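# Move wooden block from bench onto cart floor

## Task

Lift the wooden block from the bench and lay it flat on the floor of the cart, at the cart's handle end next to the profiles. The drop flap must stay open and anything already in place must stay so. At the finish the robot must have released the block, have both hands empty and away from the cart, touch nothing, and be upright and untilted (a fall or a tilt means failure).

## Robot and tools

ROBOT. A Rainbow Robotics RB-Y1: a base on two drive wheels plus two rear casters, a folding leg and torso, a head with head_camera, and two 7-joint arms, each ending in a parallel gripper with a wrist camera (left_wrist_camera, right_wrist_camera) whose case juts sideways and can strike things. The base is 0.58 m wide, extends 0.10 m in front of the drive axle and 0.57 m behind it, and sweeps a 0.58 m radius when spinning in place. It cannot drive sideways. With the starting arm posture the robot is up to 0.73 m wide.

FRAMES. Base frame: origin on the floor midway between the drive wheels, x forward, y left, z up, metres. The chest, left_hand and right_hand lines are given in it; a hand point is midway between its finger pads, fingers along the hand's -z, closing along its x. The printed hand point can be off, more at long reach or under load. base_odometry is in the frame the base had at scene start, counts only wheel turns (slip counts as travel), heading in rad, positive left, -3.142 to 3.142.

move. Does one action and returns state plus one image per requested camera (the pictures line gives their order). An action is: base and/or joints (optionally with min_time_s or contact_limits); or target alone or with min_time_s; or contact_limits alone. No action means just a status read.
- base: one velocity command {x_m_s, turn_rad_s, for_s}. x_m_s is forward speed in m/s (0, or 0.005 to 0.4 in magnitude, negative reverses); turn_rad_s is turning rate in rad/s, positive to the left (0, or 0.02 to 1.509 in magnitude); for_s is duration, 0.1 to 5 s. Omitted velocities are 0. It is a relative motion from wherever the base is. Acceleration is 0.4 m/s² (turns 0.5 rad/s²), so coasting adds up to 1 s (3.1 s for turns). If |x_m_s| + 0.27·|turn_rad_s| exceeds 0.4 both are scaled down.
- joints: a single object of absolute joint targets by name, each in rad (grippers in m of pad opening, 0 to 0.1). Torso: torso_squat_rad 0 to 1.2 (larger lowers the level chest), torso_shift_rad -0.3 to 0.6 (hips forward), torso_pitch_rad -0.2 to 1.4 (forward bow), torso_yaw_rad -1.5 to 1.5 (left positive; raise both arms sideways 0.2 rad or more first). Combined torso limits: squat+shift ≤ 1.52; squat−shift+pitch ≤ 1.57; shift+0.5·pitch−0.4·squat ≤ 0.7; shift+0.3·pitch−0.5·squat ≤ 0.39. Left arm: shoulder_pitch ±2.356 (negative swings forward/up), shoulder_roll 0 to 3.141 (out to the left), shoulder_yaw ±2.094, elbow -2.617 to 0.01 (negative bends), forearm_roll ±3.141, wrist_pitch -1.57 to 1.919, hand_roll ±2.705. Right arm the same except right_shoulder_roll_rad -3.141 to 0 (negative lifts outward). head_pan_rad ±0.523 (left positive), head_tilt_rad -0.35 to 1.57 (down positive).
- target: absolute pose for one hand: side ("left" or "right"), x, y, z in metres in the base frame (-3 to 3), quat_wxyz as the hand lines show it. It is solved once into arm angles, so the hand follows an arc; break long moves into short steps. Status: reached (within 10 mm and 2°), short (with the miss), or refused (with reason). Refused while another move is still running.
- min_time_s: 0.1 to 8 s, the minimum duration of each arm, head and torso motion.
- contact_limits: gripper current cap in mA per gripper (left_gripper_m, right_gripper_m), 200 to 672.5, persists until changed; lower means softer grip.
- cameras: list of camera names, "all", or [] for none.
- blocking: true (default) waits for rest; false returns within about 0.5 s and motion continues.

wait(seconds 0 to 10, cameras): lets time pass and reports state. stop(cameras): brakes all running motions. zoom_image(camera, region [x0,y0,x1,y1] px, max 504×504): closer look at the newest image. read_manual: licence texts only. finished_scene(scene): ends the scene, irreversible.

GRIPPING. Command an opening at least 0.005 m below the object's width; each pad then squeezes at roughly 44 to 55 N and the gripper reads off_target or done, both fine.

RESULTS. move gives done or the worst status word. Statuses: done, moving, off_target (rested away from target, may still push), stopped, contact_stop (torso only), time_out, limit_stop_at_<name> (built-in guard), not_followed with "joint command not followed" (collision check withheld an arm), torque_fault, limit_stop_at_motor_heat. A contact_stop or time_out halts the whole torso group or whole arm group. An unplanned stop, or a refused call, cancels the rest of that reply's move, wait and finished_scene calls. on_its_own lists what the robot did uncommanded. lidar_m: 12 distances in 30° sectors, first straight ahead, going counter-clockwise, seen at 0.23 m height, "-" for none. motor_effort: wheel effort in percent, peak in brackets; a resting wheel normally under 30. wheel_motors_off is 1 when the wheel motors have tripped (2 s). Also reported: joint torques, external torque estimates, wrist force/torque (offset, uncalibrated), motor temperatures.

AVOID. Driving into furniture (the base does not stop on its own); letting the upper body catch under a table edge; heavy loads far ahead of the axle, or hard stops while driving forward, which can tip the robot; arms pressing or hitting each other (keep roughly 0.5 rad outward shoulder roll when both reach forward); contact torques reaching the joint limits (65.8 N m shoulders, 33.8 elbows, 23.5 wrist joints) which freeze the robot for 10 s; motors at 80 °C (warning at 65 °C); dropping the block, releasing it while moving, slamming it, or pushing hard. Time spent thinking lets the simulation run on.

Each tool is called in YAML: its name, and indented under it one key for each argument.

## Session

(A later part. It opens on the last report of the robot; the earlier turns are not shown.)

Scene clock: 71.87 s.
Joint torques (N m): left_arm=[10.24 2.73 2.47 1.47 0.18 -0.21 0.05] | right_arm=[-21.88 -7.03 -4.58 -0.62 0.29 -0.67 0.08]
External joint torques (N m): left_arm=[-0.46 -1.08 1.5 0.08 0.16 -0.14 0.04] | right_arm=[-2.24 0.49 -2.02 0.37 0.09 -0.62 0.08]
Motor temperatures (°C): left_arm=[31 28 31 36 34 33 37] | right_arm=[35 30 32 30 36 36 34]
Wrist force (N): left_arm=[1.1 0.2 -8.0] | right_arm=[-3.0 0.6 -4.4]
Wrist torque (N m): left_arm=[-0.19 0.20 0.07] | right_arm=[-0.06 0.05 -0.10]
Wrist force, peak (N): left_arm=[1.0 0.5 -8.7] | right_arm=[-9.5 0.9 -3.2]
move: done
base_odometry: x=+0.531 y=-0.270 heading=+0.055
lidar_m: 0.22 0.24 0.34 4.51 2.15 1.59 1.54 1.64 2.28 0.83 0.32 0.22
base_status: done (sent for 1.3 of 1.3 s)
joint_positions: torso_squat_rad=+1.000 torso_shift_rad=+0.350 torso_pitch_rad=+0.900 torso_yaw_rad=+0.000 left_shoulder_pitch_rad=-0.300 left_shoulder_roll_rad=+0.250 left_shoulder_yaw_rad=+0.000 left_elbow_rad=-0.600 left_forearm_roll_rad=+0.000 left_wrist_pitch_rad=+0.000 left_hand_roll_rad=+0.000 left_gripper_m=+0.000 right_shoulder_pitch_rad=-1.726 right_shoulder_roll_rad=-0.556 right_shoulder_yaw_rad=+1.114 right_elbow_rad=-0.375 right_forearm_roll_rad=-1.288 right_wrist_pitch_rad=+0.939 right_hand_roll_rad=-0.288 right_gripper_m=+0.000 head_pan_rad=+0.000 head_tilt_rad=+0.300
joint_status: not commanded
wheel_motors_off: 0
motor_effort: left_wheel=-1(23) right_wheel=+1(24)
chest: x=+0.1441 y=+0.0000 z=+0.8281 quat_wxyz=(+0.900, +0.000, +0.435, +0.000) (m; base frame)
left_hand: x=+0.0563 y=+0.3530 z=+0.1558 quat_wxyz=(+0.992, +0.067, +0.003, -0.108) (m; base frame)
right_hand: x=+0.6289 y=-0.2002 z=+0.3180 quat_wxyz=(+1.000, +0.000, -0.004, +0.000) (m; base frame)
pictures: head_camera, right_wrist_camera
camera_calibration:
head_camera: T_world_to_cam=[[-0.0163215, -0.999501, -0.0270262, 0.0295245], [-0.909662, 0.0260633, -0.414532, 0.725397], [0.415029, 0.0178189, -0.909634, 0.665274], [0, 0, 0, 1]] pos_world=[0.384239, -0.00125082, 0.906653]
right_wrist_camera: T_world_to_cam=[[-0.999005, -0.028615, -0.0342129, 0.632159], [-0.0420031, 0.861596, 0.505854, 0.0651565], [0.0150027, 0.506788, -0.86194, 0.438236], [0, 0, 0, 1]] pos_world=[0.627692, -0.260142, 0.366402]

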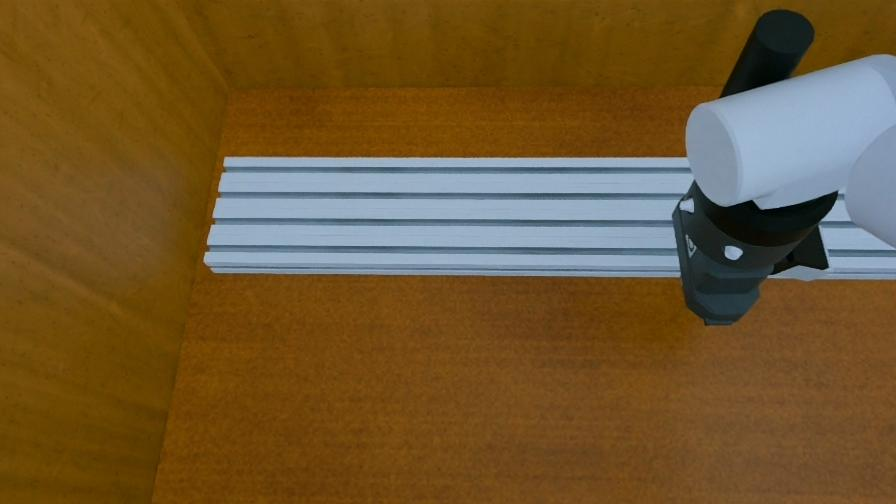

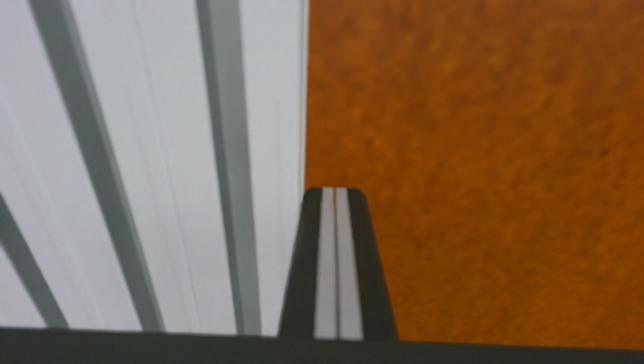

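move:
  target: {"side":"right","x":0.61,"y":-0.2,"z":0.55,"quat_wxyz":[1,0,0,0]}
  cameras: []

move:
  target: {"side":"right","x":0.58,"y":-0.2,"z":0.79,"quat_wxyz":[1,0,0,0]}
  cameras: []

move:
  base: {"x_m_s":-0.35,"for_s":1.6}
  cameras: ["head_camera"]

move:
  base: {"turn_rad_s":0.9,"for_s":1.4}
  joints: {"torso_squat_rad":0.1,"torso_shift_rad":0.0,"torso_pitch_rad":0.7,"head_tilt_rad":0.4,"left_shoulder_pitch_rad":-1.1,"left_shoulder_roll_rad":0.72,"left_shoulder_yaw_rad":-0.708,"left_elbow_rad":-1.7,"left_forearm_roll_rad":0.916,"left_wrist_pitch_rad":1.542,"left_hand_roll_rad":-2.259,"right_shoulder_pitch_rad":-1.1,"right_shoulder_roll_rad":-0.8,"right_shoulder_yaw_rad":0.708,"right_elbow_rad":-1.7,"right_forearm_roll_rad":-0.916,"right_wrist_pitch_rad":1.542,"right_hand_roll_rad":2.259,"left_gripper_m":0.08,"right_gripper_m":0.08}
  cameras: []

Scene clock: 83.23 s.
Joint torques (N m): left_arm=[9.89 2.47 2.74 1.4 0.14 -0.25 0.02] | right_arm=[-18.86 -9.16 -10 -2.21 0.07 -0.11 0.29]
External joint torques (N m): left_arm=[-0.8 -1.35 1.77 0.01 0.13 -0.18 0.01] | right_arm=[-1.01 0.58 -0.35 -0.37 -0.15 -0.1 0.29]
Motor temperatures (°C): left_arm=[31 28 31 36 34 33 37] | right_arm=[35 30 32 30 36 36 34]
Wrist force (N): left_arm=[0.6 0.2 -7.4] | right_arm=[-1.2 0.7 -4.9]
Wrist torque (N m): left_arm=[-0.19 0.13 0.08] | right_arm=[-0.05 -0.02 -0.09]
Wrist force, peak (N): left_arm=[1.4 -0.2 -8.5] | right_arm=[-11.6 2.7 -7.5]
move: done
base_odometry: x=+0.531 y=-0.270 heading=+0.055
lidar_m: 0.23 0.23 0.33 4.51 2.14 1.59 1.54 1.64 2.28 0.82 0.32 0.22
base_status: not commanded
joint_positions: torso_squat_rad=+1.000 torso_shift_rad=+0.350 torso_pitch_rad=+0.900 torso_yaw_rad=+0.000 left_shoulder_pitch_rad=-0.300 left_shoulder_roll_rad=+0.250 left_shoulder_yaw_rad=+0.000 left_elbow_rad=-0.600 left_forearm_roll_rad=+0.000 left_wrist_pitch_rad=+0.000 left_hand_roll_rad=+0.000 left_gripper_m=+0.000 right_shoulder_pitch_rad=-1.833 right_shoulder_roll_rad=-1.209 right_shoulder_yaw_rad=+1.005 right_elbow_rad=-1.598 right_forearm_roll_rad=-1.335 right_wrist_pitch_rad=+1.485 right_hand_roll_rad=-0.880 right_gripper_m=+0.000 head_pan_rad=+0.000 head_tilt_rad=+0.300
joint_status: all done
wheel_motors_off: 0
motor_effort: left_wheel=-1(2) right_wheel=+3(5)
chest: x=+0.1441 y=+0.0000 z=+0.8281 quat_wxyz=(+0.900, +0.000, +0.435, +0.000) (m; base frame)
left_hand: x=+0.0563 y=+0.3530 z=+0.1558 quat_wxyz=(+0.992, +0.067, +0.003, -0.108) (m; base frame)
right_hand: x=+0.6097 y=-0.1998 z=+0.5503 quat_wxyz=(+1.000, +0.001, +0.002, +0.001) (m; base frame)
right_hand_status: reached (checked arc, planned for 1.6 s): 0 mm and 0.2 deg off.
pictures: none
No camera images: "cameras" was empty.

Scene clock: 84.47 s.
Joint torques (N m): left_arm=[9.83 2.57 2.4 1.41 0.05 -0.21 0.17] | right_arm=[-16.24 -4.97 -9.18 0.63 0.41 -0.13 0.02]
External joint torques (N m): left_arm=[-0.87 -1.24 1.43 0.02 0.03 -0.14 0.17] | right_arm=[0.4 0.19 0.01 -0.2 0.2 -0.06 0.02]
Motor temperatures (°C): left_arm=[31 28 31 36 34 33 37] | right_arm=[35 30 32 30 36 36 34]
Wrist force (N): left_arm=[0.3 1.1 -8.5] | right_arm=[-1.0 0.6 -5.7]
Wrist torque (N m): left_arm=[-0.33 0.11 0.10] | right_arm=[-0.07 -0.01 -0.08]
Wrist force, peak (N): left_arm=[1.3 0.9 -8.4] | right_arm=[-1.3 1.0 -7.2]
move: done
base_odometry: x=+0.531 y=-0.270 heading=+0.055
lidar_m: 0.22 0.24 0.34 4.49 2.13 1.60 1.54 1.64 2.27 0.83 0.33 0.23
base_status: not commanded
joint_positions: torso_squat_rad=+1.000 torso_shift_rad=+0.350 torso_pitch_rad=+0.900 torso_yaw_rad=+0.000 left_shoulder_pitch_rad=-0.300 left_shoulder_roll_rad=+0.250 left_shoulder_yaw_rad=+0.000 left_elbow_rad=-0.600 left_forearm_roll_rad=+0.000 left_wrist_pitch_rad=+0.000 left_hand_roll_rad=+0.000 left_gripper_m=+0.000 right_shoulder_pitch_rad=-2.356 right_shoulder_roll_rad=-1.388 right_shoulder_yaw_rad=+0.937 right_elbow_rad=-1.712 right_forearm_roll_rad=-1.747 right_wrist_pitch_rad=+1.919 right_hand_roll_rad=-1.004 right_gripper_m=+0.000 head_pan_rad=+0.000 head_tilt_rad=+0.300
joint_status: all done
wheel_motors_off: 0
motor_effort: left_wheel=-1(2) right_wheel=+2(4)
chest: x=+0.1441 y=+0.0000 z=+0.8281 quat_wxyz=(+0.900, +0.000, +0.435, +0.000) (m; base frame)
left_hand: x=+0.0563 y=+0.3530 z=+0.1559 quat_wxyz=(+0.992, +0.067, +0.003, -0.108) (m; base frame)
right_hand: x=+0.5799 y=-0.2001 z=+0.7897 quat_wxyz=(+1.000, +0.012, -0.009, +0.000) (m; base frame)
right_hand_status: reached (checked arc, as near as the solve gets, planned for 0.9 s): 0 mm and 1.6 deg off.
pictures: none
No camera images: "cameras" was empty.

Scene clock: 87.43 s.
Joint torques (N m): left_arm=[9 2.72 2.63 1.4 0.13 -0.37 0.1] | right_arm=[-17.33 -4.44 -9.26 0.82 0.21 -0.06 -0.13]
External joint torques (N m): left_arm=[-1.7 -1.1 1.66 0.01 0.12 -0.3 0.1] | right_arm=[-0.7 0.72 -0.08 -0.01 0 0 -0.13]
Motor temperatures (°C): left_arm=[31 28 31 36 34 33 37] | right_arm=[35 30 32 30 36 36 34]
Wrist force (N): left_arm=[0.9 0.4 -8.0] | right_arm=[-1.2 0.2 -4.9]
Wrist torque (N m): left_arm=[-0.24 0.20 0.12] | right_arm=[0.03 -0.03 -0.08]
Wrist force, peak (N): left_arm=[1.2 0.8 -8.7] | right_arm=[-1.4 0.5 -5.9]
move: done
base_odometry: x=-0.029 y=-0.301 heading=+0.054
lidar_m: 0.78 0.82 1.84 3.57 1.36 1.00 0.98 1.06 1.47 4.26 1.09 0.81
base_status: done (sent for 1.6 of 1.6 s)
joint_positions: torso_squat_rad=+1.000 torso_shift_rad=+0.350 torso_pitch_rad=+0.900 torso_yaw_rad=+0.000 left_shoulder_pitch_rad=-0.300 left_shoulder_roll_rad=+0.250 left_shoulder_yaw_rad=+0.000 left_elbow_rad=-0.600 left_forearm_roll_rad=+0.000 left_wrist_pitch_rad=+0.000 left_hand_roll_rad=+0.000 left_gripper_m=+0.000 right_shoulder_pitch_rad=-2.356 right_shoulder_roll_rad=-1.388 right_shoulder_yaw_rad=+0.937 right_elbow_rad=-1.712 right_forearm_roll_rad=-1.747 right_wrist_pitch_rad=+1.919 right_hand_roll_rad=-1.004 right_gripper_m=+0.000 head_pan_rad=+0.000 head_tilt_rad=+0.300
joint_status: not commanded
wheel_motors_off: 0
motor_effort: left_wheel=-14(27) right_wheel=+15(28)
chest: x=+0.1440 y=+0.0000 z=+0.8281 quat_wxyz=(+0.900, +0.000, +0.435, +0.000) (m; base frame)
left_hand: x=+0.0562 y=+0.3531 z=+0.1559 quat_wxyz=(+0.992, +0.068, +0.003, -0.108) (m; base frame)
right_hand: x=+0.5799 y=-0.2001 z=+0.7896 quat_wxyz=(+1.000, +0.011, -0.009, +0.000) (m; base frame)
pictures: head_camera
camera_calibration:
head_camera: T_world_to_cam=[[-0.0163157, -0.999502, -0.0270247, 0.029522], [-0.909624, 0.0260589, -0.414615, 0.725408], [0.415113, 0.0178175, -0.909595, 0.665339], [0, 0, 0, 1]] pos_world=[0.384139, -0.00125083, 0.906753]

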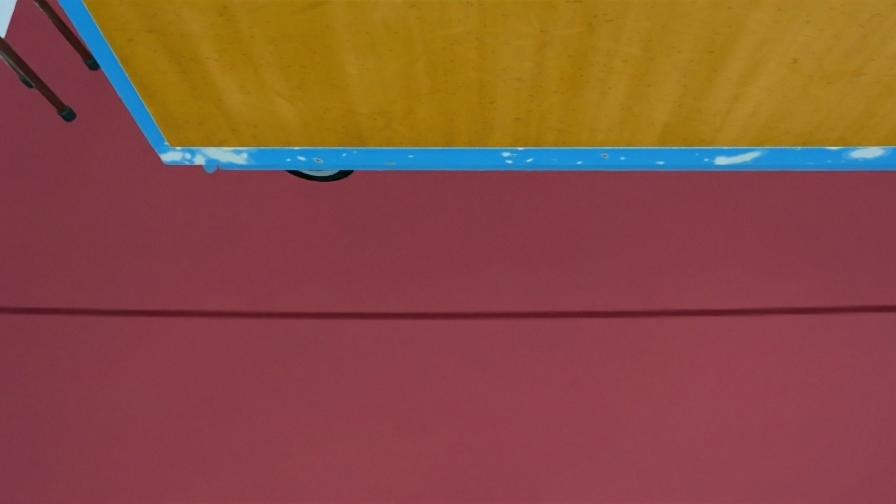

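Scene clock: 91.23 s.
Joint torques (N m): left_arm=[-12.5 3.5 7.22 -6.28 0.45 -0.63 0.27] | right_arm=[-13.6 -6.73 -8.24 -6.02 -0.32 0.1 -0.3]
External joint torques (N m): left_arm=[1.29 -1.53 0.25 0.43 -0.05 -0.47 0.27] | right_arm=[-0.04 0.35 -1.17 -0.18 -0.21 0.14 -0.3]
Motor temperatures (°C): left_arm=[31 28 31 36 34 33 37] | right_arm=[35 30 32 30 36 36 34]
Wrist force (N): left_arm=[0.8 1.0 -7.7] | right_arm=[-1.9 1.0 -5.2]
Wrist torque (N m): left_arm=[-0.33 0.27 0.10] | right_arm=[-0.08 -0.03 -0.07]
Wrist force, peak (N): left_arm=[0.6 0.0 -8.8] | right_arm=[-1.6 1.2 -5.9]
move: done
base_odometry: x=-0.029 y=-0.301 heading=+1.033
lidar_m: 1.82 4.48 1.45 1.04 0.98 1.02 1.35 3.37 2.39 0.83 0.78 0.82
base_status: done (sent for 1.4 of 1.4 s)
joint_positions: torso_squat_rad=+0.100 torso_shift_rad=+0.000 torso_pitch_rad=+0.700 torso_yaw_rad=+0.000 left_shoulder_pitch_rad=-1.100 left_shoulder_roll_rad=+0.720 left_shoulder_yaw_rad=-0.708 left_elbow_rad=-1.700 left_forearm_roll_rad=+0.916 left_wrist_pitch_rad=+1.542 left_hand_roll_rad=-2.259 left_gripper_m=+0.080 right_shoulder_pitch_rad=-1.100 right_shoulder_roll_rad=-0.800 right_shoulder_yaw_rad=+0.708 right_elbow_rad=-1.700 right_forearm_roll_rad=-0.916 right_wrist_pitch_rad=+1.542 right_hand_roll_rad=+2.259 right_gripper_m=+0.080 head_pan_rad=+0.000 head_tilt_rad=+0.400
joint_status: all done
wheel_motors_off: 0
motor_effort: left_wheel=-2(35) right_wheel=+18(39)
chest: x=-0.0287 y=+0.0001 z=+1.2137 quat_wxyz=(+0.939, +0.000, +0.343, +0.000) (m; base frame)
left_hand: x=+0.2982 y=+0.1028 z=+0.8145 quat_wxyz=(-0.038, -0.072, -0.067, -0.994) (m; base frame)
right_hand: x=+0.3119 y=-0.1431 z=+0.8144 quat_wxyz=(-0.022, +0.060, -0.032, +0.997) (m; base frame)
pictures: none
No camera images: "cameras" was empty.

move:
  base: {"turn_rad_s":0.9,"for_s":0.743}
  cameras: []

move:
  base: {"x_m_s":0.4,"for_s":3.91}
  cameras: []

move:
  base: {"turn_rad_s":-0.8,"for_s":1.637}
  cameras: ["head_camera"]

Scene clock: 94.47 s.
Joint torques (N m): left_arm=[-12.63 3.17 7.2 -6.27 0.37 -0.63 0.32] | right_arm=[-14.22 -7.03 -8.28 -5.87 -0.24 0.14 -0.32]
External joint torques (N m): left_arm=[1.16 -1.85 0.23 0.44 -0.13 -0.46 0.33] | right_arm=[-0.66 0.05 -1.21 -0.03 -0.14 0.17 -0.33]
Motor temperatures (°C): left_arm=[31 28 31 36 34 33 37] | right_arm=[35 30 32 30 35 36 34]
Wrist force (N): left_arm=[0.6 1.0 -7.6] | right_arm=[-2.2 1.3 -4.6]
Wrist torque (N m): left_arm=[-0.34 0.19 0.10] | right_arm=[-0.12 -0.10 -0.05]
Wrist force, peak (N): left_arm=[0.5 -0.1 -8.5] | right_arm=[-1.9 1.3 -5.6]
move: done
base_odometry: x=-0.029 y=-0.301 heading=+1.301
lidar_m: 1.85 2.11 1.17 0.98 0.97 1.12 1.89 3.38 1.00 0.79 0.78 1.21
base_status: done (sent for 0.73 of 0.73 s)
joint_positions: torso_squat_rad=+0.100 torso_shift_rad=+0.000 torso_pitch_rad=+0.700 torso_yaw_rad=+0.000 left_shoulder_pitch_rad=-1.100 left_shoulder_roll_rad=+0.720 left_shoulder_yaw_rad=-0.708 left_elbow_rad=-1.700 left_forearm_roll_rad=+0.916 left_wrist_pitch_rad=+1.542 left_hand_roll_rad=-2.259 left_gripper_m=+0.080 right_shoulder_pitch_rad=-1.100 right_shoulder_roll_rad=-0.800 right_shoulder_yaw_rad=+0.708 right_elbow_rad=-1.700 right_forearm_roll_rad=-0.916 right_wrist_pitch_rad=+1.542 right_hand_roll_rad=+2.259 right_gripper_m=+0.080 head_pan_rad=+0.000 head_tilt_rad=+0.400
joint_status: not commanded
wheel_motors_off: 0
motor_effort: left_wheel=-2(20) right_wheel=+19(35)
chest: x=-0.0287 y=+0.0001 z=+1.2137 quat_wxyz=(+0.939, +0.000, +0.343, +0.000) (m; base frame)
left_hand: x=+0.2982 y=+0.1028 z=+0.8145 quat_wxyz=(-0.038, -0.072, -0.067, -0.994) (m; base frame)
right_hand: x=+0.3119 y=-0.1431 z=+0.8144 quat_wxyz=(-0.022, +0.060, -0.032, +0.997) (m; base frame)
pictures: none
No camera images: "cameras" was empty.

Scene clock: 99.73 s.
Joint torques (N m): left_arm=[-12.59 3.75 7.44 -6.23 0.39 -0.55 0.14] | right_arm=[-13.89 -6.87 -7.94 -6.1 -0.36 0.1 -0.38]
External joint torques (N m): left_arm=[1.19 -1.27 0.48 0.47 -0.12 -0.38 0.14] | right_arm=[-0.33 0.21 -0.87 -0.25 -0.25 0.13 -0.38]
Motor temperatures (°C): left_arm=[31 28 31 36 34 33 37] | right_arm=[35 30 32 30 35 36 34]
Wrist force (N): left_arm=[-0.2 0.7 -7.0] | right_arm=[-1.9 1.0 -5.3]
Wrist torque (N m): left_arm=[-0.27 0.14 0.13] | right_arm=[-0.10 -0.06 -0.07]
Wrist force, peak (N): left_arm=[-0.2 -0.3 -8.7] | right_arm=[-2.2 1.6 -5.7]
move: done
base_odometry: x=+0.386 y=+1.203 heading=+1.303
lidar_m: 2.18 3.06 1.69 1.44 1.41 1.64 2.76 1.18 0.82 1.11 0.51 1.27
base_status: done (sent for 3.9 of 3.9 s)
joint_positions: torso_squat_rad=+0.100 torso_shift_rad=+0.000 torso_pitch_rad=+0.700 torso_yaw_rad=+0.000 left_shoulder_pitch_rad=-1.100 left_shoulder_roll_rad=+0.720 left_shoulder_yaw_rad=-0.708 left_elbow_rad=-1.700 left_forearm_roll_rad=+0.916 left_wrist_pitch_rad=+1.542 left_hand_roll_rad=-2.259 left_gripper_m=+0.080 right_shoulder_pitch_rad=-1.100 right_shoulder_roll_rad=-0.800 right_shoulder_yaw_rad=+0.708 right_elbow_rad=-1.700 right_forearm_roll_rad=-0.916 right_wrist_pitch_rad=+1.542 right_hand_roll_rad=+2.259 right_gripper_m=+0.080 head_pan_rad=+0.000 head_tilt_rad=+0.400
joint_status: not commanded
wheel_motors_off: 0
motor_effort: left_wheel=+16(35) right_wheel=-15(47)
chest: x=-0.0287 y=+0.0001 z=+1.2137 quat_wxyz=(+0.939, +0.000, +0.343, +0.000) (m; base frame)
left_hand: x=+0.2982 y=+0.1027 z=+0.8145 quat_wxyz=(-0.038, -0.072, -0.067, -0.994) (m; base frame)
right_hand: x=+0.3119 y=-0.1431 z=+0.8143 quat_wxyz=(-0.022, +0.060, -0.032, +0.997) (m; base frame)
pictures: none
No camera images: "cameras" was empty.

Scene clock: 103.33 s.
Joint torques (N m): left_arm=[-13.03 3.7 7.52 -6.23 0.37 -0.43 0.34] | right_arm=[-13.73 -6.72 -7.92 -6.03 -0.26 0.08 -0.27]
External joint torques (N m): left_arm=[0.76 -1.33 0.56 0.47 -0.14 -0.26 0.34] | right_arm=[-0.17 0.36 -0.85 -0.19 -0.15 0.12 -0.28]
Motor temperatures (°C): left_arm=[31 28 31 36 34 33 37] | right_arm=[35 30 32 30 35 36 34]
Wrist force (N): left_arm=[0.4 0.6 -7.6] | right_arm=[-2.0 1.3 -5.0]
Wrist torque (N m): left_arm=[-0.31 0.19 0.08] | right_arm=[-0.14 -0.05 -0.07]
Wrist force, peak (N): left_arm=[0.3 1.5 -8.7] | right_arm=[-1.7 1.5 -5.7]
move: done
base_odometry: x=+0.386 y=+1.203 heading=-0.003
lidar_m: 0.51 1.15 1.53 3.90 2.13 1.50 1.43 1.48 1.99 1.57 0.82 0.88
base_status: done (sent for 1.63 of 1.63 s)
joint_positions: torso_squat_rad=+0.100 torso_shift_rad=+0.000 torso_pitch_rad=+0.700 torso_yaw_rad=+0.000 left_shoulder_pitch_rad=-1.100 left_shoulder_roll_rad=+0.720 left_shoulder_yaw_rad=-0.708 left_elbow_rad=-1.700 left_forearm_roll_rad=+0.916 left_wrist_pitch_rad=+1.542 left_hand_roll_rad=-2.259 left_gripper_m=+0.080 right_shoulder_pitch_rad=-1.100 right_shoulder_roll_rad=-0.800 right_shoulder_yaw_rad=+0.708 right_elbow_rad=-1.700 right_forearm_roll_rad=-0.916 right_wrist_pitch_rad=+1.542 right_hand_roll_rad=+2.259 right_gripper_m=+0.080 head_pan_rad=+0.000 head_tilt_rad=+0.400
joint_status: not commanded
wheel_motors_off: 0
motor_effort: left_wheel=+18(41) right_wheel=-4(42)
chest: x=-0.0287 y=+0.0001 z=+1.2137 quat_wxyz=(+0.939, +0.000, +0.343, +0.000) (m; base frame)
left_hand: x=+0.2982 y=+0.1027 z=+0.8145 quat_wxyz=(-0.038, -0.072, -0.067, -0.994) (m; base frame)
right_hand: x=+0.3120 y=-0.1432 z=+0.8143 quat_wxyz=(-0.022, +0.060, -0.032, +0.997) (m; base frame)
pictures: head_camera
camera_calibration:
head_camera: T_world_to_cam=[[-0.0135381, -0.999502, -0.0285189, 0.0392726], [-0.863684, 0.0260609, -0.50336, 0.833496], [0.503852, 0.0178167, -0.863606, 1.05419], [0, 0, 0, 1]] pos_world=[0.189253, -0.00125082, 1.33107]

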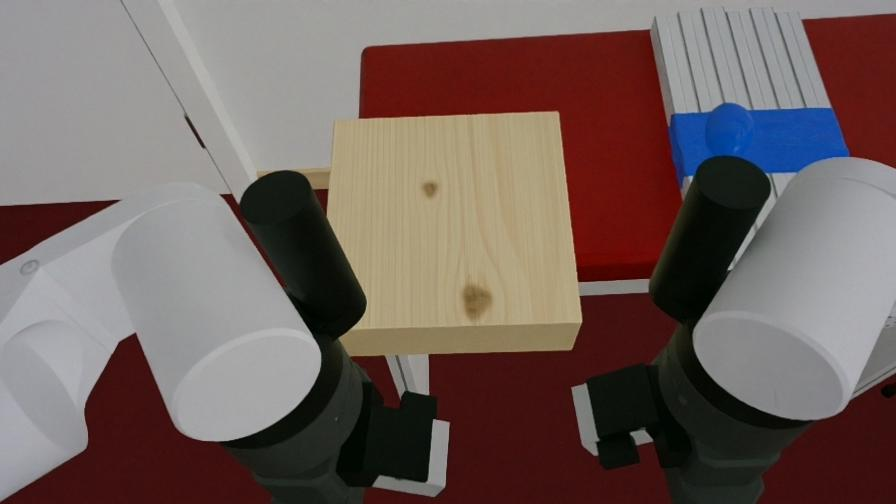

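move:
  target: {"side":"left","x":0.36,"y":0.20,"z":0.84,"quat_wxyz":[0,0,0.05,0.9988]}
  cameras: []

move:
  target: {"side":"right","x":0.36,"y":-0.14,"z":0.84,"quat_wxyz":[0,0,-0.05,0.9988]}
  cameras: []

move:
  base: {"x_m_s":0.2,"for_s":0.89}
  cameras: ["head_camera"]

Scene clock: 110.23 s.
Joint torques (N m): left_arm=[-11.96 7.51 9.08 -5.97 0.54 -0.64 0] | right_arm=[-14.06 -7.07 -7.93 -6.04 -0.32 0.03 -0.35]
External joint torques (N m): left_arm=[1.66 -2.24 0.74 -0.37 0.28 -0.38 0] | right_arm=[-0.49 0.01 -0.86 -0.2 -0.21 0.07 -0.36]
Motor temperatures (°C): left_arm=[31 28 31 36 34 33 37] | right_arm=[34 30 32 30 35 36 34]
Wrist force (N): left_arm=[0.9 0.3 -7.8] | right_arm=[-1.7 1.1 -5.2]
Wrist torque (N m): left_arm=[-0.22 0.22 0.10] | right_arm=[-0.09 -0.03 -0.04]
Wrist force, peak (N): left_arm=[1.5 1.2 -8.6] | right_arm=[-2.0 1.5 -5.6]
move: done
base_odometry: x=+0.386 y=+1.203 heading=-0.003
lidar_m: 0.51 1.17 1.54 3.91 2.12 1.51 1.42 1.49 1.99 1.58 0.81 0.86
base_status: not commanded
joint_positions: torso_squat_rad=+0.100 torso_shift_rad=+0.000 torso_pitch_rad=+0.700 torso_yaw_rad=+0.000 left_shoulder_pitch_rad=-1.045 left_shoulder_roll_rad=+0.947 left_shoulder_yaw_rad=-0.567 left_elbow_rad=-1.719 left_forearm_roll_rad=+0.964 left_wrist_pitch_rad=+1.449 left_hand_roll_rad=-2.361 left_gripper_m=+0.080 right_shoulder_pitch_rad=-1.100 right_shoulder_roll_rad=-0.800 right_shoulder_yaw_rad=+0.708 right_elbow_rad=-1.700 right_forearm_roll_rad=-0.916 right_wrist_pitch_rad=+1.542 right_hand_roll_rad=+2.259 right_gripper_m=+0.080 head_pan_rad=+0.000 head_tilt_rad=+0.400
joint_status: all done
wheel_motors_off: 0
motor_effort: left_wheel=+19(19) right_wheel=-3(4)
chest: x=-0.0287 y=+0.0001 z=+1.2137 quat_wxyz=(+0.939, +0.000, +0.343, +0.000) (m; base frame)
left_hand: x=+0.3602 y=+0.2001 z=+0.8402 quat_wxyz=(+0.000, +0.001, -0.050, -0.999) (m; base frame)
left_hand_status: reached (checked arc, planned for 0.6 s): 0 mm and 0.1 deg off.
right_hand: x=+0.3120 y=-0.1431 z=+0.8143 quat_wxyz=(-0.022, +0.060, -0.032, +0.997) (m; base frame)
pictures: none
No camera images: "cameras" was empty.

Scene clock: 110.97 s.
Joint torques (N m): left_arm=[-12.69 7.31 9.4 -5.59 0.33 -0.51 -0.18] | right_arm=[-14.33 -8.13 -7.44 -6.02 -0.13 -0.07 -0.23]
External joint torques (N m): left_arm=[0.92 -2.35 1.06 0.01 0.07 -0.25 -0.18] | right_arm=[0.37 -0.49 0.14 -0.26 -0.16 0.16 -0.23]
Motor temperatures (°C): left_arm=[31 28 31 36 34 33 37] | right_arm=[34 30 32 30 35 36 34]
Wrist force (N): left_arm=[1.2 0.3 -8.0] | right_arm=[-1.2 1.1 -5.1]
Wrist torque (N m): left_arm=[-0.21 0.24 0.06] | right_arm=[-0.09 -0.02 -0.04]
Wrist force, peak (N): left_arm=[1.2 0.0 -8.3] | right_arm=[0.7 0.9 -6.1]
move: done
base_odometry: x=+0.386 y=+1.203 heading=-0.003
lidar_m: 0.51 1.16 1.53 3.91 2.12 1.50 1.42 1.50 1.99 1.58 0.82 0.87
base_status: not commanded
joint_positions: torso_squat_rad=+0.100 torso_shift_rad=+0.000 torso_pitch_rad=+0.700 torso_yaw_rad=+0.000 left_shoulder_pitch_rad=-1.045 left_shoulder_roll_rad=+0.947 left_shoulder_yaw_rad=-0.567 left_elbow_rad=-1.719 left_forearm_roll_rad=+0.964 left_wrist_pitch_rad=+1.449 left_hand_roll_rad=-2.361 left_gripper_m=+0.080 right_shoulder_pitch_rad=-1.148 right_shoulder_roll_rad=-0.817 right_shoulder_yaw_rad=+0.654 right_elbow_rad=-1.696 right_forearm_roll_rad=-0.894 right_wrist_pitch_rad=+1.503 right_hand_roll_rad=+2.245 right_gripper_m=+0.080 head_pan_rad=+0.000 head_tilt_rad=+0.400
joint_status: all done
wheel_motors_off: 0
motor_effort: left_wheel=+19(20) right_wheel=-2(4)
chest: x=-0.0287 y=+0.0001 z=+1.2137 quat_wxyz=(+0.939, +0.000, +0.343, +0.000) (m; base frame)
left_hand: x=+0.3601 y=+0.2001 z=+0.8401 quat_wxyz=(+0.000, +0.000, -0.050, -0.999) (m; base frame)
right_hand: x=+0.3600 y=-0.1399 z=+0.8401 quat_wxyz=(+0.000, +0.000, -0.050, +0.999) (m; base frame)
right_hand_status: reached (checked arc, planned for 0.3 s): 0 mm and 0.0 deg off.
pictures: none
No camera images: "cameras" was empty.

Scene clock: 112.77 s.
Joint torques (N m): left_arm=[-12.54 7.53 8.89 -5.77 0.44 -0.49 -0.16] | right_arm=[-14.61 -7.78 -7.28 -5.92 -0.1 -0.02 -0.16]
External joint torques (N m): left_arm=[1.07 -2.13 0.55 -0.18 0.18 -0.22 -0.16] | right_arm=[0.09 -0.14 0.3 -0.16 -0.14 0.21 -0.16]
Motor temperatures (°C): left_arm=[31 28 31 36 34 33 37] | right_arm=[34 30 32 30 35 36 34]
Wrist force (N): left_arm=[1.5 0.4 -7.8] | right_arm=[-0.4 1.0 -5.1]
Wrist torque (N m): left_arm=[-0.21 0.30 0.09] | right_arm=[-0.06 0.08 -0.06]
Wrist force, peak (N): left_arm=[0.4 0.6 -8.7] | right_arm=[-1.5 1.2 -5.6]
move: done
base_odometry: x=+0.566 y=+1.202 heading=-0.004
lidar_m: 0.37 0.33 1.29 3.33 2.40 1.69 1.60 1.68 2.23 1.17 0.71 0.87
base_status: done (sent for 0.9 of 0.9 s)
joint_positions: torso_squat_rad=+0.100 torso_shift_rad=+0.000 torso_pitch_rad=+0.700 torso_yaw_rad=+0.000 left_shoulder_pitch_rad=-1.045 left_shoulder_roll_rad=+0.947 left_shoulder_yaw_rad=-0.567 left_elbow_rad=-1.719 left_forearm_roll_rad=+0.964 left_wrist_pitch_rad=+1.449 left_hand_roll_rad=-2.361 left_gripper_m=+0.080 right_shoulder_pitch_rad=-1.148 right_shoulder_roll_rad=-0.817 right_shoulder_yaw_rad=+0.654 right_elbow_rad=-1.696 right_forearm_roll_rad=-0.894 right_wrist_pitch_rad=+1.503 right_hand_roll_rad=+2.245 right_gripper_m=+0.080 head_pan_rad=+0.000 head_tilt_rad=+0.400
joint_status: not commanded
wheel_motors_off: 0
motor_effort: left_wheel=-3(45) right_wheel=+3(34)
chest: x=-0.0286 y=+0.0001 z=+1.2137 quat_wxyz=(+0.939, +0.000, +0.343, +0.000) (m; base frame)
left_hand: x=+0.3601 y=+0.2000 z=+0.8401 quat_wxyz=(+0.000, +0.000, -0.050, -0.999) (m; base frame)
right_hand: x=+0.3599 y=-0.1400 z=+0.8401 quat_wxyz=(+0.000, +0.000, -0.050, +0.999) (m; base frame)
pictures: head_camera
camera_calibration:
head_camera: T_world_to_cam=[[-0.0135371, -0.999502, -0.0285177, 0.0392708], [-0.863728, 0.0260579, -0.503285, 0.833404], [0.503777, 0.0178185, -0.86365, 1.05426], [0, 0, 0, 1]] pos_world=[0.189253, -0.00125083, 1.33107]

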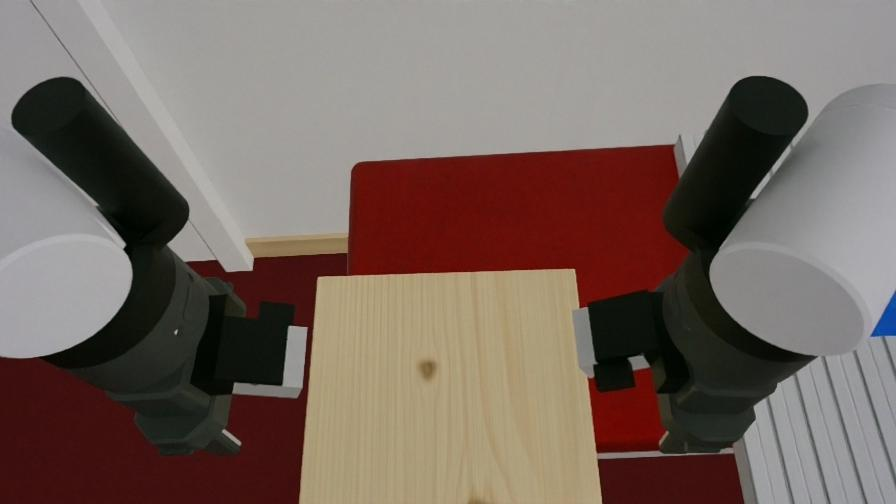

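move:
  target: {"side":"left","x":0.369,"y":0.192,"z":0.758,"quat_wxyz":[0,0,0.05,0.9988]}
  cameras: []

move:
  target: {"side":"right","x":0.369,"y":-0.132,"z":0.758,"quat_wxyz":[0,0,-0.05,0.9988]}
  min_time_s: 1.2
  cameras: ["head_camera","left_wrist_camera","right_wrist_camera"]

Scene clock: 116.40 s.
Joint torques (N m): left_arm=[-13.95 7.09 7.72 -5.32 0.11 -0.38 -0.2] | right_arm=[-15.07 -7.97 -7.03 -5.92 -0.08 -0.17 -0.16]
External joint torques (N m): left_arm=[0.3 -1.38 0.72 0.62 -0.16 -0.15 -0.2] | right_arm=[-0.36 -0.33 0.54 -0.16 -0.12 0.06 -0.16]
Motor temperatures (°C): left_arm=[31 28 31 36 34 33 37] | right_arm=[34 30 32 30 35 36 34]
Wrist force (N): left_arm=[0.2 0.5 -7.3] | right_arm=[-1.0 1.3 -4.9]
Wrist torque (N m): left_arm=[-0.26 0.10 0.09] | right_arm=[-0.10 0.00 -0.08]
Wrist force, peak (N): left_arm=[1.9 1.0 -9.3] | right_arm=[-1.1 1.5 -5.7]
move: done
base_odometry: x=+0.566 y=+1.202 heading=-0.004
lidar_m: 0.38 0.34 1.28 3.32 2.38 1.69 1.61 1.68 2.23 1.16 0.71 0.86
base_status: not commanded
joint_positions: torso_squat_rad=+0.100 torso_shift_rad=+0.000 torso_pitch_rad=+0.700 torso_yaw_rad=+0.000 left_shoulder_pitch_rad=-1.063 left_shoulder_roll_rad=+0.775 left_shoulder_yaw_rad=-0.638 left_elbow_rad=-1.384 left_forearm_roll_rad=+0.862 left_wrist_pitch_rad=+1.261 left_hand_roll_rad=-2.501 left_gripper_m=+0.080 right_shoulder_pitch_rad=-1.148 right_shoulder_roll_rad=-0.817 right_shoulder_yaw_rad=+0.654 right_elbow_rad=-1.696 right_forearm_roll_rad=-0.894 right_wrist_pitch_rad=+1.503 right_hand_roll_rad=+2.245 right_gripper_m=+0.080 head_pan_rad=+0.000 head_tilt_rad=+0.400
joint_status: all done
wheel_motors_off: 0
motor_effort: left_wheel=-3(7) right_wheel=+4(5)
chest: x=-0.0287 y=+0.0001 z=+1.2137 quat_wxyz=(+0.939, +0.000, +0.343, +0.000) (m; base frame)
left_hand: x=+0.3688 y=+0.1919 z=+0.7583 quat_wxyz=(+0.000, +0.001, -0.050, -0.999) (m; base frame)
left_hand_status: reached (checked arc, planned for 0.7 s): 0 mm and 0.1 deg off.
right_hand: x=+0.3599 y=-0.1400 z=+0.8400 quat_wxyz=(+0.000, +0.000, -0.050, +0.999) (m; base frame)
pictures: none
No camera images: "cameras" was empty.

Scene clock: 117.93 s.
Joint torques (N m): left_arm=[-13.54 7.15 8.03 -5.62 0.21 -0.44 -0.05] | right_arm=[-15.89 -5.09 -4.44 -5.48 0.21 -0.09 0.17]
External joint torques (N m): left_arm=[0.7 -1.31 1.03 0.32 -0.06 -0.2 -0.06] | right_arm=[-0.76 1.36 1.83 0.47 0.2 0.12 0.17]
Motor temperatures (°C): left_arm=[31 28 31 36 34 33 37] | right_arm=[34 30 32 30 35 36 34]
Wrist force (N): left_arm=[1.3 0.8 -7.7] | right_arm=[-1.6 1.8 -1.5]
Wrist torque (N m): left_arm=[-0.31 0.28 0.08] | right_arm=[-0.42 0.07 -0.10]
Wrist force, peak (N): left_arm=[0.7 0.3 -8.6] | right_arm=[-1.5 1.2 -5.7]
move: done
base_odometry: x=+0.566 y=+1.202 heading=-0.004
lidar_m: 0.37 0.34 1.28 3.31 2.40 1.69 1.61 1.67 2.24 1.16 0.70 0.85
base_status: not commanded
joint_positions: torso_squat_rad=+0.100 torso_shift_rad=+0.000 torso_pitch_rad=+0.700 torso_yaw_rad=+0.000 left_shoulder_pitch_rad=-1.063 left_shoulder_roll_rad=+0.776 left_shoulder_yaw_rad=-0.638 left_elbow_rad=-1.384 left_forearm_roll_rad=+0.862 left_wrist_pitch_rad=+1.261 left_hand_roll_rad=-2.501 left_gripper_m=+0.080 right_shoulder_pitch_rad=-1.148 right_shoulder_roll_rad=-0.662 right_shoulder_yaw_rad=+0.715 right_elbow_rad=-1.353 right_forearm_roll_rad=-0.800 right_wrist_pitch_rad=+1.290 right_hand_roll_rad=+2.385 right_gripper_m=+0.080 head_pan_rad=+0.000 head_tilt_rad=+0.400
joint_status: all done
wheel_motors_off: 0
motor_effort: left_wheel=-4(4) right_wheel=+6(6)
chest: x=-0.0287 y=+0.0001 z=+1.2137 quat_wxyz=(+0.939, +0.000, +0.343, +0.000) (m; base frame)
left_hand: x=+0.3688 y=+0.1919 z=+0.7583 quat_wxyz=(+0.000, +0.001, -0.050, -0.999) (m; base frame)
right_hand: x=+0.3688 y=-0.1322 z=+0.7584 quat_wxyz=(+0.000, -0.001, -0.050, +0.999) (m; base frame)
right_hand_status: reached (checked arc, planned for 1.2 s): 1 mm and 0.1 deg off.
pictures: head_camera, left_wrist_camera, right_wrist_camera
camera_calibration:
head_camera: T_world_to_cam=[[-0.0135381, -0.999502, -0.0285189, 0.0392726], [-0.863684, 0.0260609, -0.50336, 0.833496], [0.503852, 0.0178167, -0.863606, 1.05419], [0, 0, 0, 1]] pos_world=[0.189253, -0.00125082, 1.33107]
left_wrist_camera: T_world_to_cam=[[-0.999586, -0.0278519, -0.00728299, 0.37891], [-0.0285762, 0.929277, 0.368277, -0.418002], [-0.00348931, 0.368333, -0.929687, 0.708117], [0, 0, 0, 1]] pos_world=[0.369279, 0.13817, 0.815027]
right_wrist_camera: T_world_to_cam=[[0.999286, 0.0308098, -0.0218523, -0.349141], [0.0371285, -0.907563, 0.418271, -0.423913], [-0.00694553, -0.418783, -0.90806, 0.708076], [0, 0, 0, 1]] pos_world=[0.369549, -0.0774404, 0.812656]

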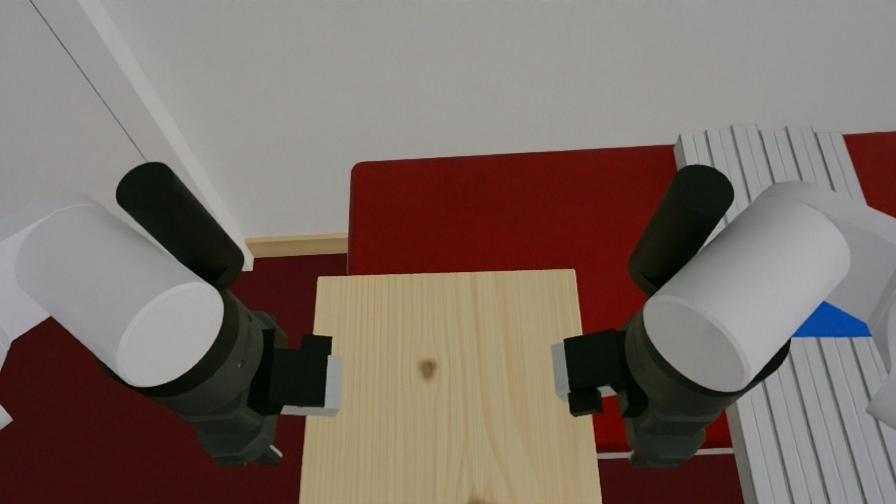

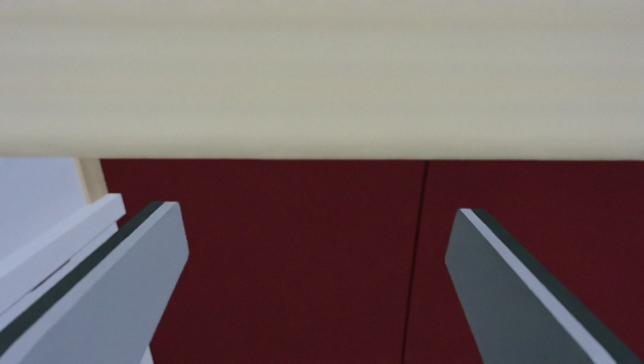

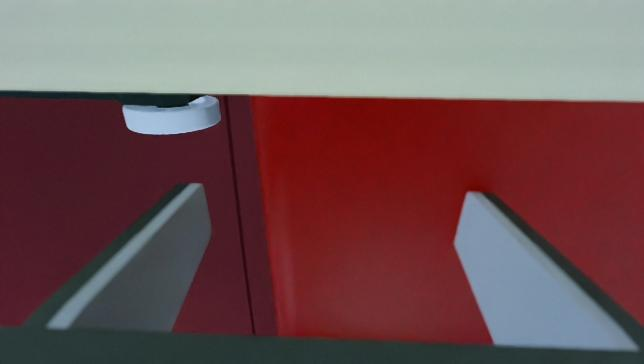

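move:
  target: {"side":"left","x":0.369,"y":0.168,"z":0.758,"quat_wxyz":[0,0,0.05,0.9988]}
  min_time_s: 0.8
  cameras: []

move:
  target: {"side":"right","x":0.369,"y":-0.086,"z":0.758,"quat_wxyz":[0,0,-0.05,0.9988]}
  min_time_s: 1.2
  cameras: []

move:
  target: {"side":"left","x":0.369,"y":0.150,"z":0.758,"quat_wxyz":[0,0,0.05,0.9988]}
  min_time_s: 1
  cameras: ["head_camera"]

Scene clock: 121.60 s.
Joint torques (N m): left_arm=[-15.05 2.39 5.78 -6.37 0.84 -0.86 -0.03] | right_arm=[-15.7 -4.58 -4.77 -5.53 0.07 -0.04 0.27]
External joint torques (N m): left_arm=[-0.34 -5.07 -1.04 -0.2 0.57 -0.61 -0.03] | right_arm=[-0.56 1.87 1.5 0.43 0.05 0.17 0.27]
Motor temperatures (°C): left_arm=[31 28 31 36 34 33 37] | right_arm=[34 30 32 30 35 36 34]
Wrist force (N): left_arm=[1.3 -6.1 -4.6] | right_arm=[-1.1 1.3 -4.6]
Wrist torque (N m): left_arm=[0.08 0.39 0.30] | right_arm=[-0.22 0.04 -0.09]
Wrist force, peak (N): left_arm=[1.3 0.9 -8.5] | right_arm=[-1.7 1.2 -4.6]
move: done
base_odometry: x=+0.566 y=+1.202 heading=-0.004
lidar_m: 0.38 0.34 1.30 3.31 2.38 1.69 1.61 1.68 2.23 1.17 0.71 0.86
base_status: not commanded
joint_positions: torso_squat_rad=+0.100 torso_shift_rad=+0.000 torso_pitch_rad=+0.700 torso_yaw_rad=+0.000 left_shoulder_pitch_rad=-1.094 left_shoulder_roll_rad=+0.727 left_shoulder_yaw_rad=-0.660 left_elbow_rad=-1.374 left_forearm_roll_rad=+0.830 left_wrist_pitch_rad=+1.279 left_hand_roll_rad=-2.458 left_gripper_m=+0.080 right_shoulder_pitch_rad=-1.148 right_shoulder_roll_rad=-0.662 right_shoulder_yaw_rad=+0.715 right_elbow_rad=-1.353 right_forearm_roll_rad=-0.800 right_wrist_pitch_rad=+1.290 right_hand_roll_rad=+2.385 right_gripper_m=+0.080 head_pan_rad=+0.000 head_tilt_rad=+0.400
joint_status: all done
wheel_motors_off: 0
motor_effort: left_wheel=-4(4) right_wheel=+5(5)
chest: x=-0.0287 y=+0.0001 z=+1.2137 quat_wxyz=(+0.939, +0.000, +0.343, +0.000) (m; base frame)
left_hand: x=+0.3692 y=+0.1687 z=+0.7581 quat_wxyz=(+0.000, +0.000, -0.050, -0.999) (m; base frame)
left_hand_status: reached (checked arc, planned for 0.8 s): 1 mm and 0.1 deg off.
right_hand: x=+0.3688 y=-0.1322 z=+0.7584 quat_wxyz=(+0.000, -0.001, -0.050, +0.999) (m; base frame)
pictures: none
No camera images: "cameras" was empty.

Scene clock: 123.13 s.
Joint torques (N m): left_arm=[-15.59 -7.68 4.82 -12.29 4.98 -3.06 0.59] | right_arm=[-19.19 17.4 -2.19 -10.99 -3.59 -5.38 -1.92]
External joint torques (N m): left_arm=[-0.85 -15.21 -2.01 -6.15 4.72 -2.82 0.6] | right_arm=[-3.1 22.02 3.67 -4.77 -3.63 -5.17 -1.92]
Motor temperatures (°C): left_arm=[31 28 31 36 34 33 37] | right_arm=[34 30 32 31 36 36 34]
Wrist force (N): left_arm=[-1.1 -23.7 -0.4] | right_arm=[6.3 39.7 21.0]
Wrist torque (N m): left_arm=[0.33 0.36 -0.88] | right_arm=[-3.14 0.59 1.76]
Wrist force, peak (N): left_arm=[-13.3 -48.5 -5.2] | right_arm=[19.1 70.7 38.3]
move: done
base_odometry: x=+0.566 y=+1.202 heading=-0.004
lidar_m: 0.37 0.34 1.29 3.32 2.38 1.69 1.61 1.68 2.23 1.15 0.72 0.85
base_status: not commanded
joint_positions: torso_squat_rad=+0.100 torso_shift_rad=+0.000 torso_pitch_rad=+0.699 torso_yaw_rad=+0.000 left_shoulder_pitch_rad=-1.094 left_shoulder_roll_rad=+0.730 left_shoulder_yaw_rad=-0.660 left_elbow_rad=-1.373 left_forearm_roll_rad=+0.829 left_wrist_pitch_rad=+1.279 left_hand_roll_rad=-2.459 left_gripper_m=+0.080 right_shoulder_pitch_rad=-1.212 right_shoulder_roll_rad=-0.558 right_shoulder_yaw_rad=+0.752 right_elbow_rad=-1.286 right_forearm_roll_rad=-0.750 right_wrist_pitch_rad=+1.309 right_hand_roll_rad=+2.325 right_gripper_m=+0.080 head_pan_rad=+0.000 head_tilt_rad=+0.400
joint_status: all done
wheel_motors_off: 0
motor_effort: left_wheel=-6(9) right_wheel=+8(13)
chest: x=-0.0293 y=-0.0001 z=+1.2139 quat_wxyz=(+0.940, +0.000, +0.342, +0.000) (m; base frame)
left_hand: x=+0.3696 y=+0.1707 z=+0.7587 quat_wxyz=(+0.001, +0.001, -0.047, -0.999) (m; base frame)
right_hand: x=+0.3698 y=-0.0904 z=+0.7586 quat_wxyz=(+0.002, -0.001, -0.047, +0.999) (m; base frame)
right_hand_status: reached (checked arc, planned for 1.2 s): 5 mm and 0.4 deg off.
pictures: none
No camera images: "cameras" was empty.

Scene clock: 124.47 s.
Joint torques (N m): left_arm=[-24.95 -45.62 1.77 -26.02 15.34 -14.62 4.16] | right_arm=[-19.55 30.07 -2.95 -17.61 -8.59 -8.02 -3.85]
External joint torques (N m): left_arm=[-9.92 -52.63 -4.95 -19.8 15.1 -14.39 4.16] | right_arm=[-3.44 34.77 2.92 -11.42 -8.63 -7.81 -3.85]
Motor temperatures (°C): left_arm=[31 28 31 36 34 33 37] | right_arm=[34 30 32 31 36 36 34]
Wrist force (N): left_arm=[6.2 -93.9 30.8] | right_arm=[1.6 66.6 22.3]
Wrist torque (N m): left_arm=[2.19 0.33 -3.85] | right_arm=[-4.21 0.84 3.96]
Wrist force, peak (N): left_arm=[6.0 -94.6 31.0] | right_arm=[2.8 69.3 22.6]
move: short
base_odometry: x=+0.566 y=+1.202 heading=-0.004
lidar_m: 0.37 0.33 1.28 3.30 2.38 1.69 1.61 1.68 2.23 1.17 0.71 0.85
base_status: not commanded
joint_positions: torso_squat_rad=+0.100 torso_shift_rad=-0.001 torso_pitch_rad=+0.698 torso_yaw_rad=+0.001 left_shoulder_pitch_rad=-1.113 left_shoulder_roll_rad=+0.702 left_shoulder_yaw_rad=-0.675 left_elbow_rad=-1.360 left_forearm_roll_rad=+0.805 left_wrist_pitch_rad=+1.294 left_hand_roll_rad=-2.430 left_gripper_m=+0.080 right_shoulder_pitch_rad=-1.212 right_shoulder_roll_rad=-0.561 right_shoulder_yaw_rad=+0.752 right_elbow_rad=-1.284 right_forearm_roll_rad=-0.749 right_wrist_pitch_rad=+1.310 right_hand_roll_rad=+2.326 right_gripper_m=+0.080 head_pan_rad=+0.000 head_tilt_rad=+0.400
joint_status: all done
wheel_motors_off: 0
motor_effort: left_wheel=+3(8) right_wheel=+0(10)
chest: x=-0.0297 y=+0.0002 z=+1.2141 quat_wxyz=(+0.940, +0.000, +0.342, +0.000) (m; base frame)
left_hand: x=+0.3698 y=+0.1616 z=+0.7582 quat_wxyz=(+0.004, +0.001, -0.041, -0.999) (m; base frame)
left_hand_status: short (checked arc, planned for 1.0 s): 12 mm and 1.1 deg off.
right_hand: x=+0.3705 y=-0.0924 z=+0.7586 quat_wxyz=(+0.002, -0.002, -0.044, +0.999) (m; base frame)
pictures: head_camera
camera_calibration:
head_camera: T_world_to_cam=[[-0.0128843, -0.999502, -0.0287885, 0.0398141], [-0.862628, 0.0256707, -0.505186, 0.835047], [0.505674, 0.0183249, -0.86253, 1.05383], [0, 0, 0, 1]] pos_world=[0.187952, -0.000953262, 1.33196]

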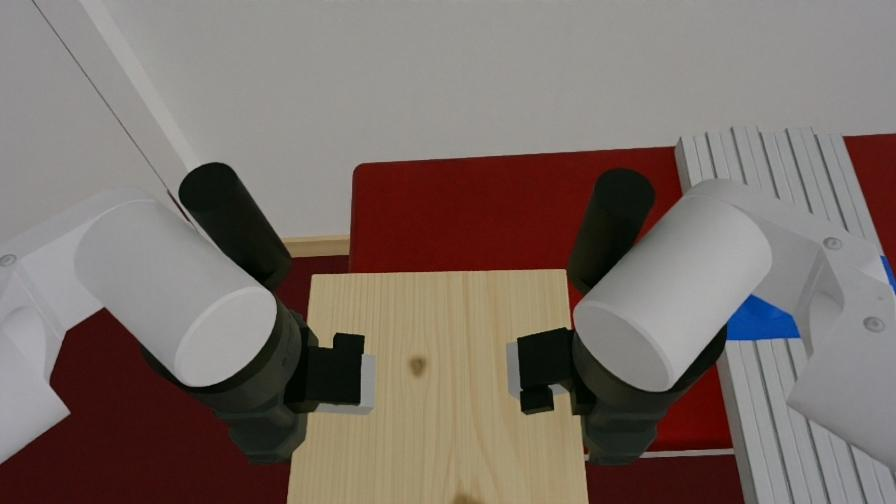

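move:
  target: {"side":"left","x":0.369,"y":0.157,"z":0.758,"quat_wxyz":[0,0,0.05,0.9988]}
  min_time_s: 0.6
  cameras: []

move:
  joints: {"torso_pitch_rad":0.62}
  min_time_s: 1.3
  cameras: ["head_camera"]

Scene clock: 126.63 s.
Joint torques (N m): left_arm=[-19.92 -31.26 4.7 -19.24 11.64 -11.47 2.64] | right_arm=[-19.51 28.06 -2.59 -17.33 -7.23 -7.44 -2.76]
External joint torques (N m): left_arm=[-4.94 -38.43 -2.03 -13.05 11.4 -11.24 2.63] | right_arm=[-3.39 32.75 3.28 -11.14 -7.27 -7.23 -2.76]
Motor temperatures (°C): left_arm=[31 29 31 36 35 33 37] | right_arm=[35 30 32 31 36 37 34]
Wrist force (N): left_arm=[10.8 -68.8 29.0] | right_arm=[0.1 54.7 19.4]
Wrist torque (N m): left_arm=[1.74 1.26 -2.83] | right_arm=[-3.15 -0.06 2.39]
Wrist force, peak (N): left_arm=[6.0 -94.4 30.7] | right_arm=[1.7 67.3 21.2]
move: done
base_odometry: x=+0.566 y=+1.202 heading=-0.004
lidar_m: 0.36 0.33 1.27 3.32 2.39 1.70 1.61 1.69 2.22 1.17 0.72 0.86
base_status: not commanded
joint_positions: torso_squat_rad=+0.100 torso_shift_rad=-0.001 torso_pitch_rad=+0.698 torso_yaw_rad=+0.001 left_shoulder_pitch_rad=-1.109 left_shoulder_roll_rad=+0.708 left_shoulder_yaw_rad=-0.671 left_elbow_rad=-1.356 left_forearm_roll_rad=+0.814 left_wrist_pitch_rad=+1.287 left_hand_roll_rad=-2.444 left_gripper_m=+0.080 right_shoulder_pitch_rad=-1.212 right_shoulder_roll_rad=-0.561 right_shoulder_yaw_rad=+0.752 right_elbow_rad=-1.284 right_forearm_roll_rad=-0.749 right_wrist_pitch_rad=+1.310 right_hand_roll_rad=+2.326 right_gripper_m=+0.080 head_pan_rad=+0.000 head_tilt_rad=+0.400
joint_status: all done
wheel_motors_off: 0
motor_effort: left_wheel=+4(4) right_wheel=+0(2)
chest: x=-0.0297 y=+0.0002 z=+1.2141 quat_wxyz=(+0.940, +0.000, +0.342, +0.000) (m; base frame)
left_hand: x=+0.3702 y=+0.1646 z=+0.7576 quat_wxyz=(+0.003, +0.000, -0.043, -0.999) (m; base frame)
left_hand_status: reached (checked arc, planned for 0.6 s): 8 mm and 0.9 deg off.
right_hand: x=+0.3704 y=-0.0921 z=+0.7587 quat_wxyz=(+0.002, -0.002, -0.045, +0.999) (m; base frame)
pictures: none
No camera images: "cameras" was empty.

Scene clock: 128.23 s.
Joint torques (N m): left_arm=[-28.08 -22.17 10.11 -21.99 10.36 -9.11 2.72] | right_arm=[-29.85 26.09 -7.48 -23.66 -8.25 -7.99 -2.42]
External joint torques (N m): left_arm=[-11.8 -29.64 2.89 -15.9 10.2 -8.76 2.71] | right_arm=[-12.51 31.25 -1.15 -17.61 -8.39 -7.68 -2.42]
Motor temperatures (°C): left_arm=[31 29 31 36 35 34 37] | right_arm=[35 30 32 31 36 37 34]
Wrist force (N): left_arm=[2.3 -54.3 -13.6] | right_arm=[-1.7 56.2 -12.0]
Wrist torque (N m): left_arm=[0.75 0.24 -2.49] | right_arm=[-1.61 0.21 2.07]
Wrist force, peak (N): left_arm=[10.0 -68.2 29.4] | right_arm=[0.1 55.0 19.8]
move: done
base_odometry: x=+0.566 y=+1.202 heading=-0.004
lidar_m: 0.37 0.33 1.29 3.31 2.37 1.69 1.61 1.68 2.25 1.16 0.70 0.86
base_status: not commanded
joint_positions: torso_squat_rad=+0.100 torso_shift_rad=+0.000 torso_pitch_rad=+0.621 torso_yaw_rad=+0.000 left_shoulder_pitch_rad=-1.107 left_shoulder_roll_rad=+0.706 left_shoulder_yaw_rad=-0.672 left_elbow_rad=-1.355 left_forearm_roll_rad=+0.814 left_wrist_pitch_rad=+1.286 left_hand_roll_rad=-2.444 left_gripper_m=+0.080 right_shoulder_pitch_rad=-1.210 right_shoulder_roll_rad=-0.560 right_shoulder_yaw_rad=+0.753 right_elbow_rad=-1.282 right_forearm_roll_rad=-0.749 right_wrist_pitch_rad=+1.310 right_hand_roll_rad=+2.326 right_gripper_m=+0.080 head_pan_rad=+0.000 head_tilt_rad=+0.400
joint_status: all done
wheel_motors_off: 0
motor_effort: left_wheel=-1(4) right_wheel=+2(6)
chest: x=-0.0479 y=+0.0002 z=+1.2287 quat_wxyz=(+0.952, +0.000, +0.305, +0.000) (m; base frame)
left_hand: x=+0.3846 y=+0.1634 z=+0.8031 quat_wxyz=(+0.000, +0.037, -0.044, -0.998) (m; base frame)
right_hand: x=+0.3848 y=-0.0932 z=+0.8041 quat_wxyz=(+0.001, -0.039, -0.044, +0.998) (m; base frame)
pictures: head_camera
camera_calibration:
head_camera: T_world_to_cam=[[-0.0110733, -0.999507, -0.0293925, 0.040783], [-0.821112, 0.0258642, -0.570181, 0.908634], [0.570659, 0.0178207, -0.820993, 1.02763], [0, 0, 0, 1]] pos_world=[0.160112, -0.00105141, 1.36297]

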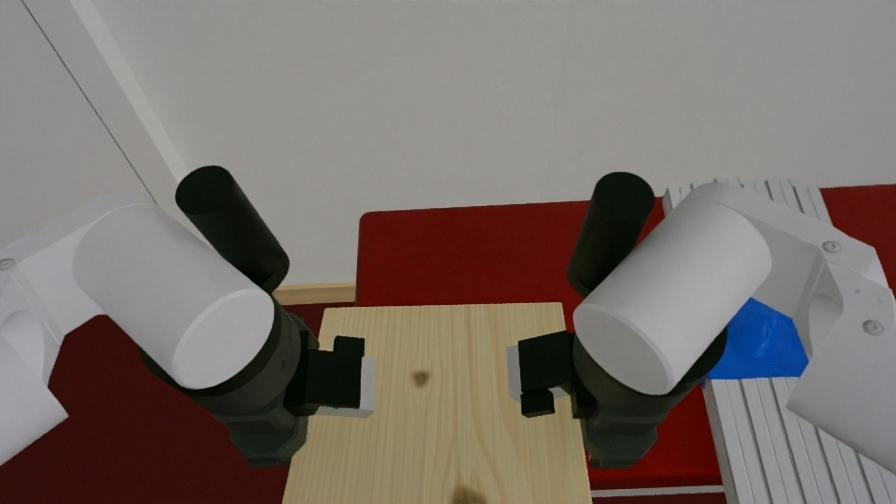

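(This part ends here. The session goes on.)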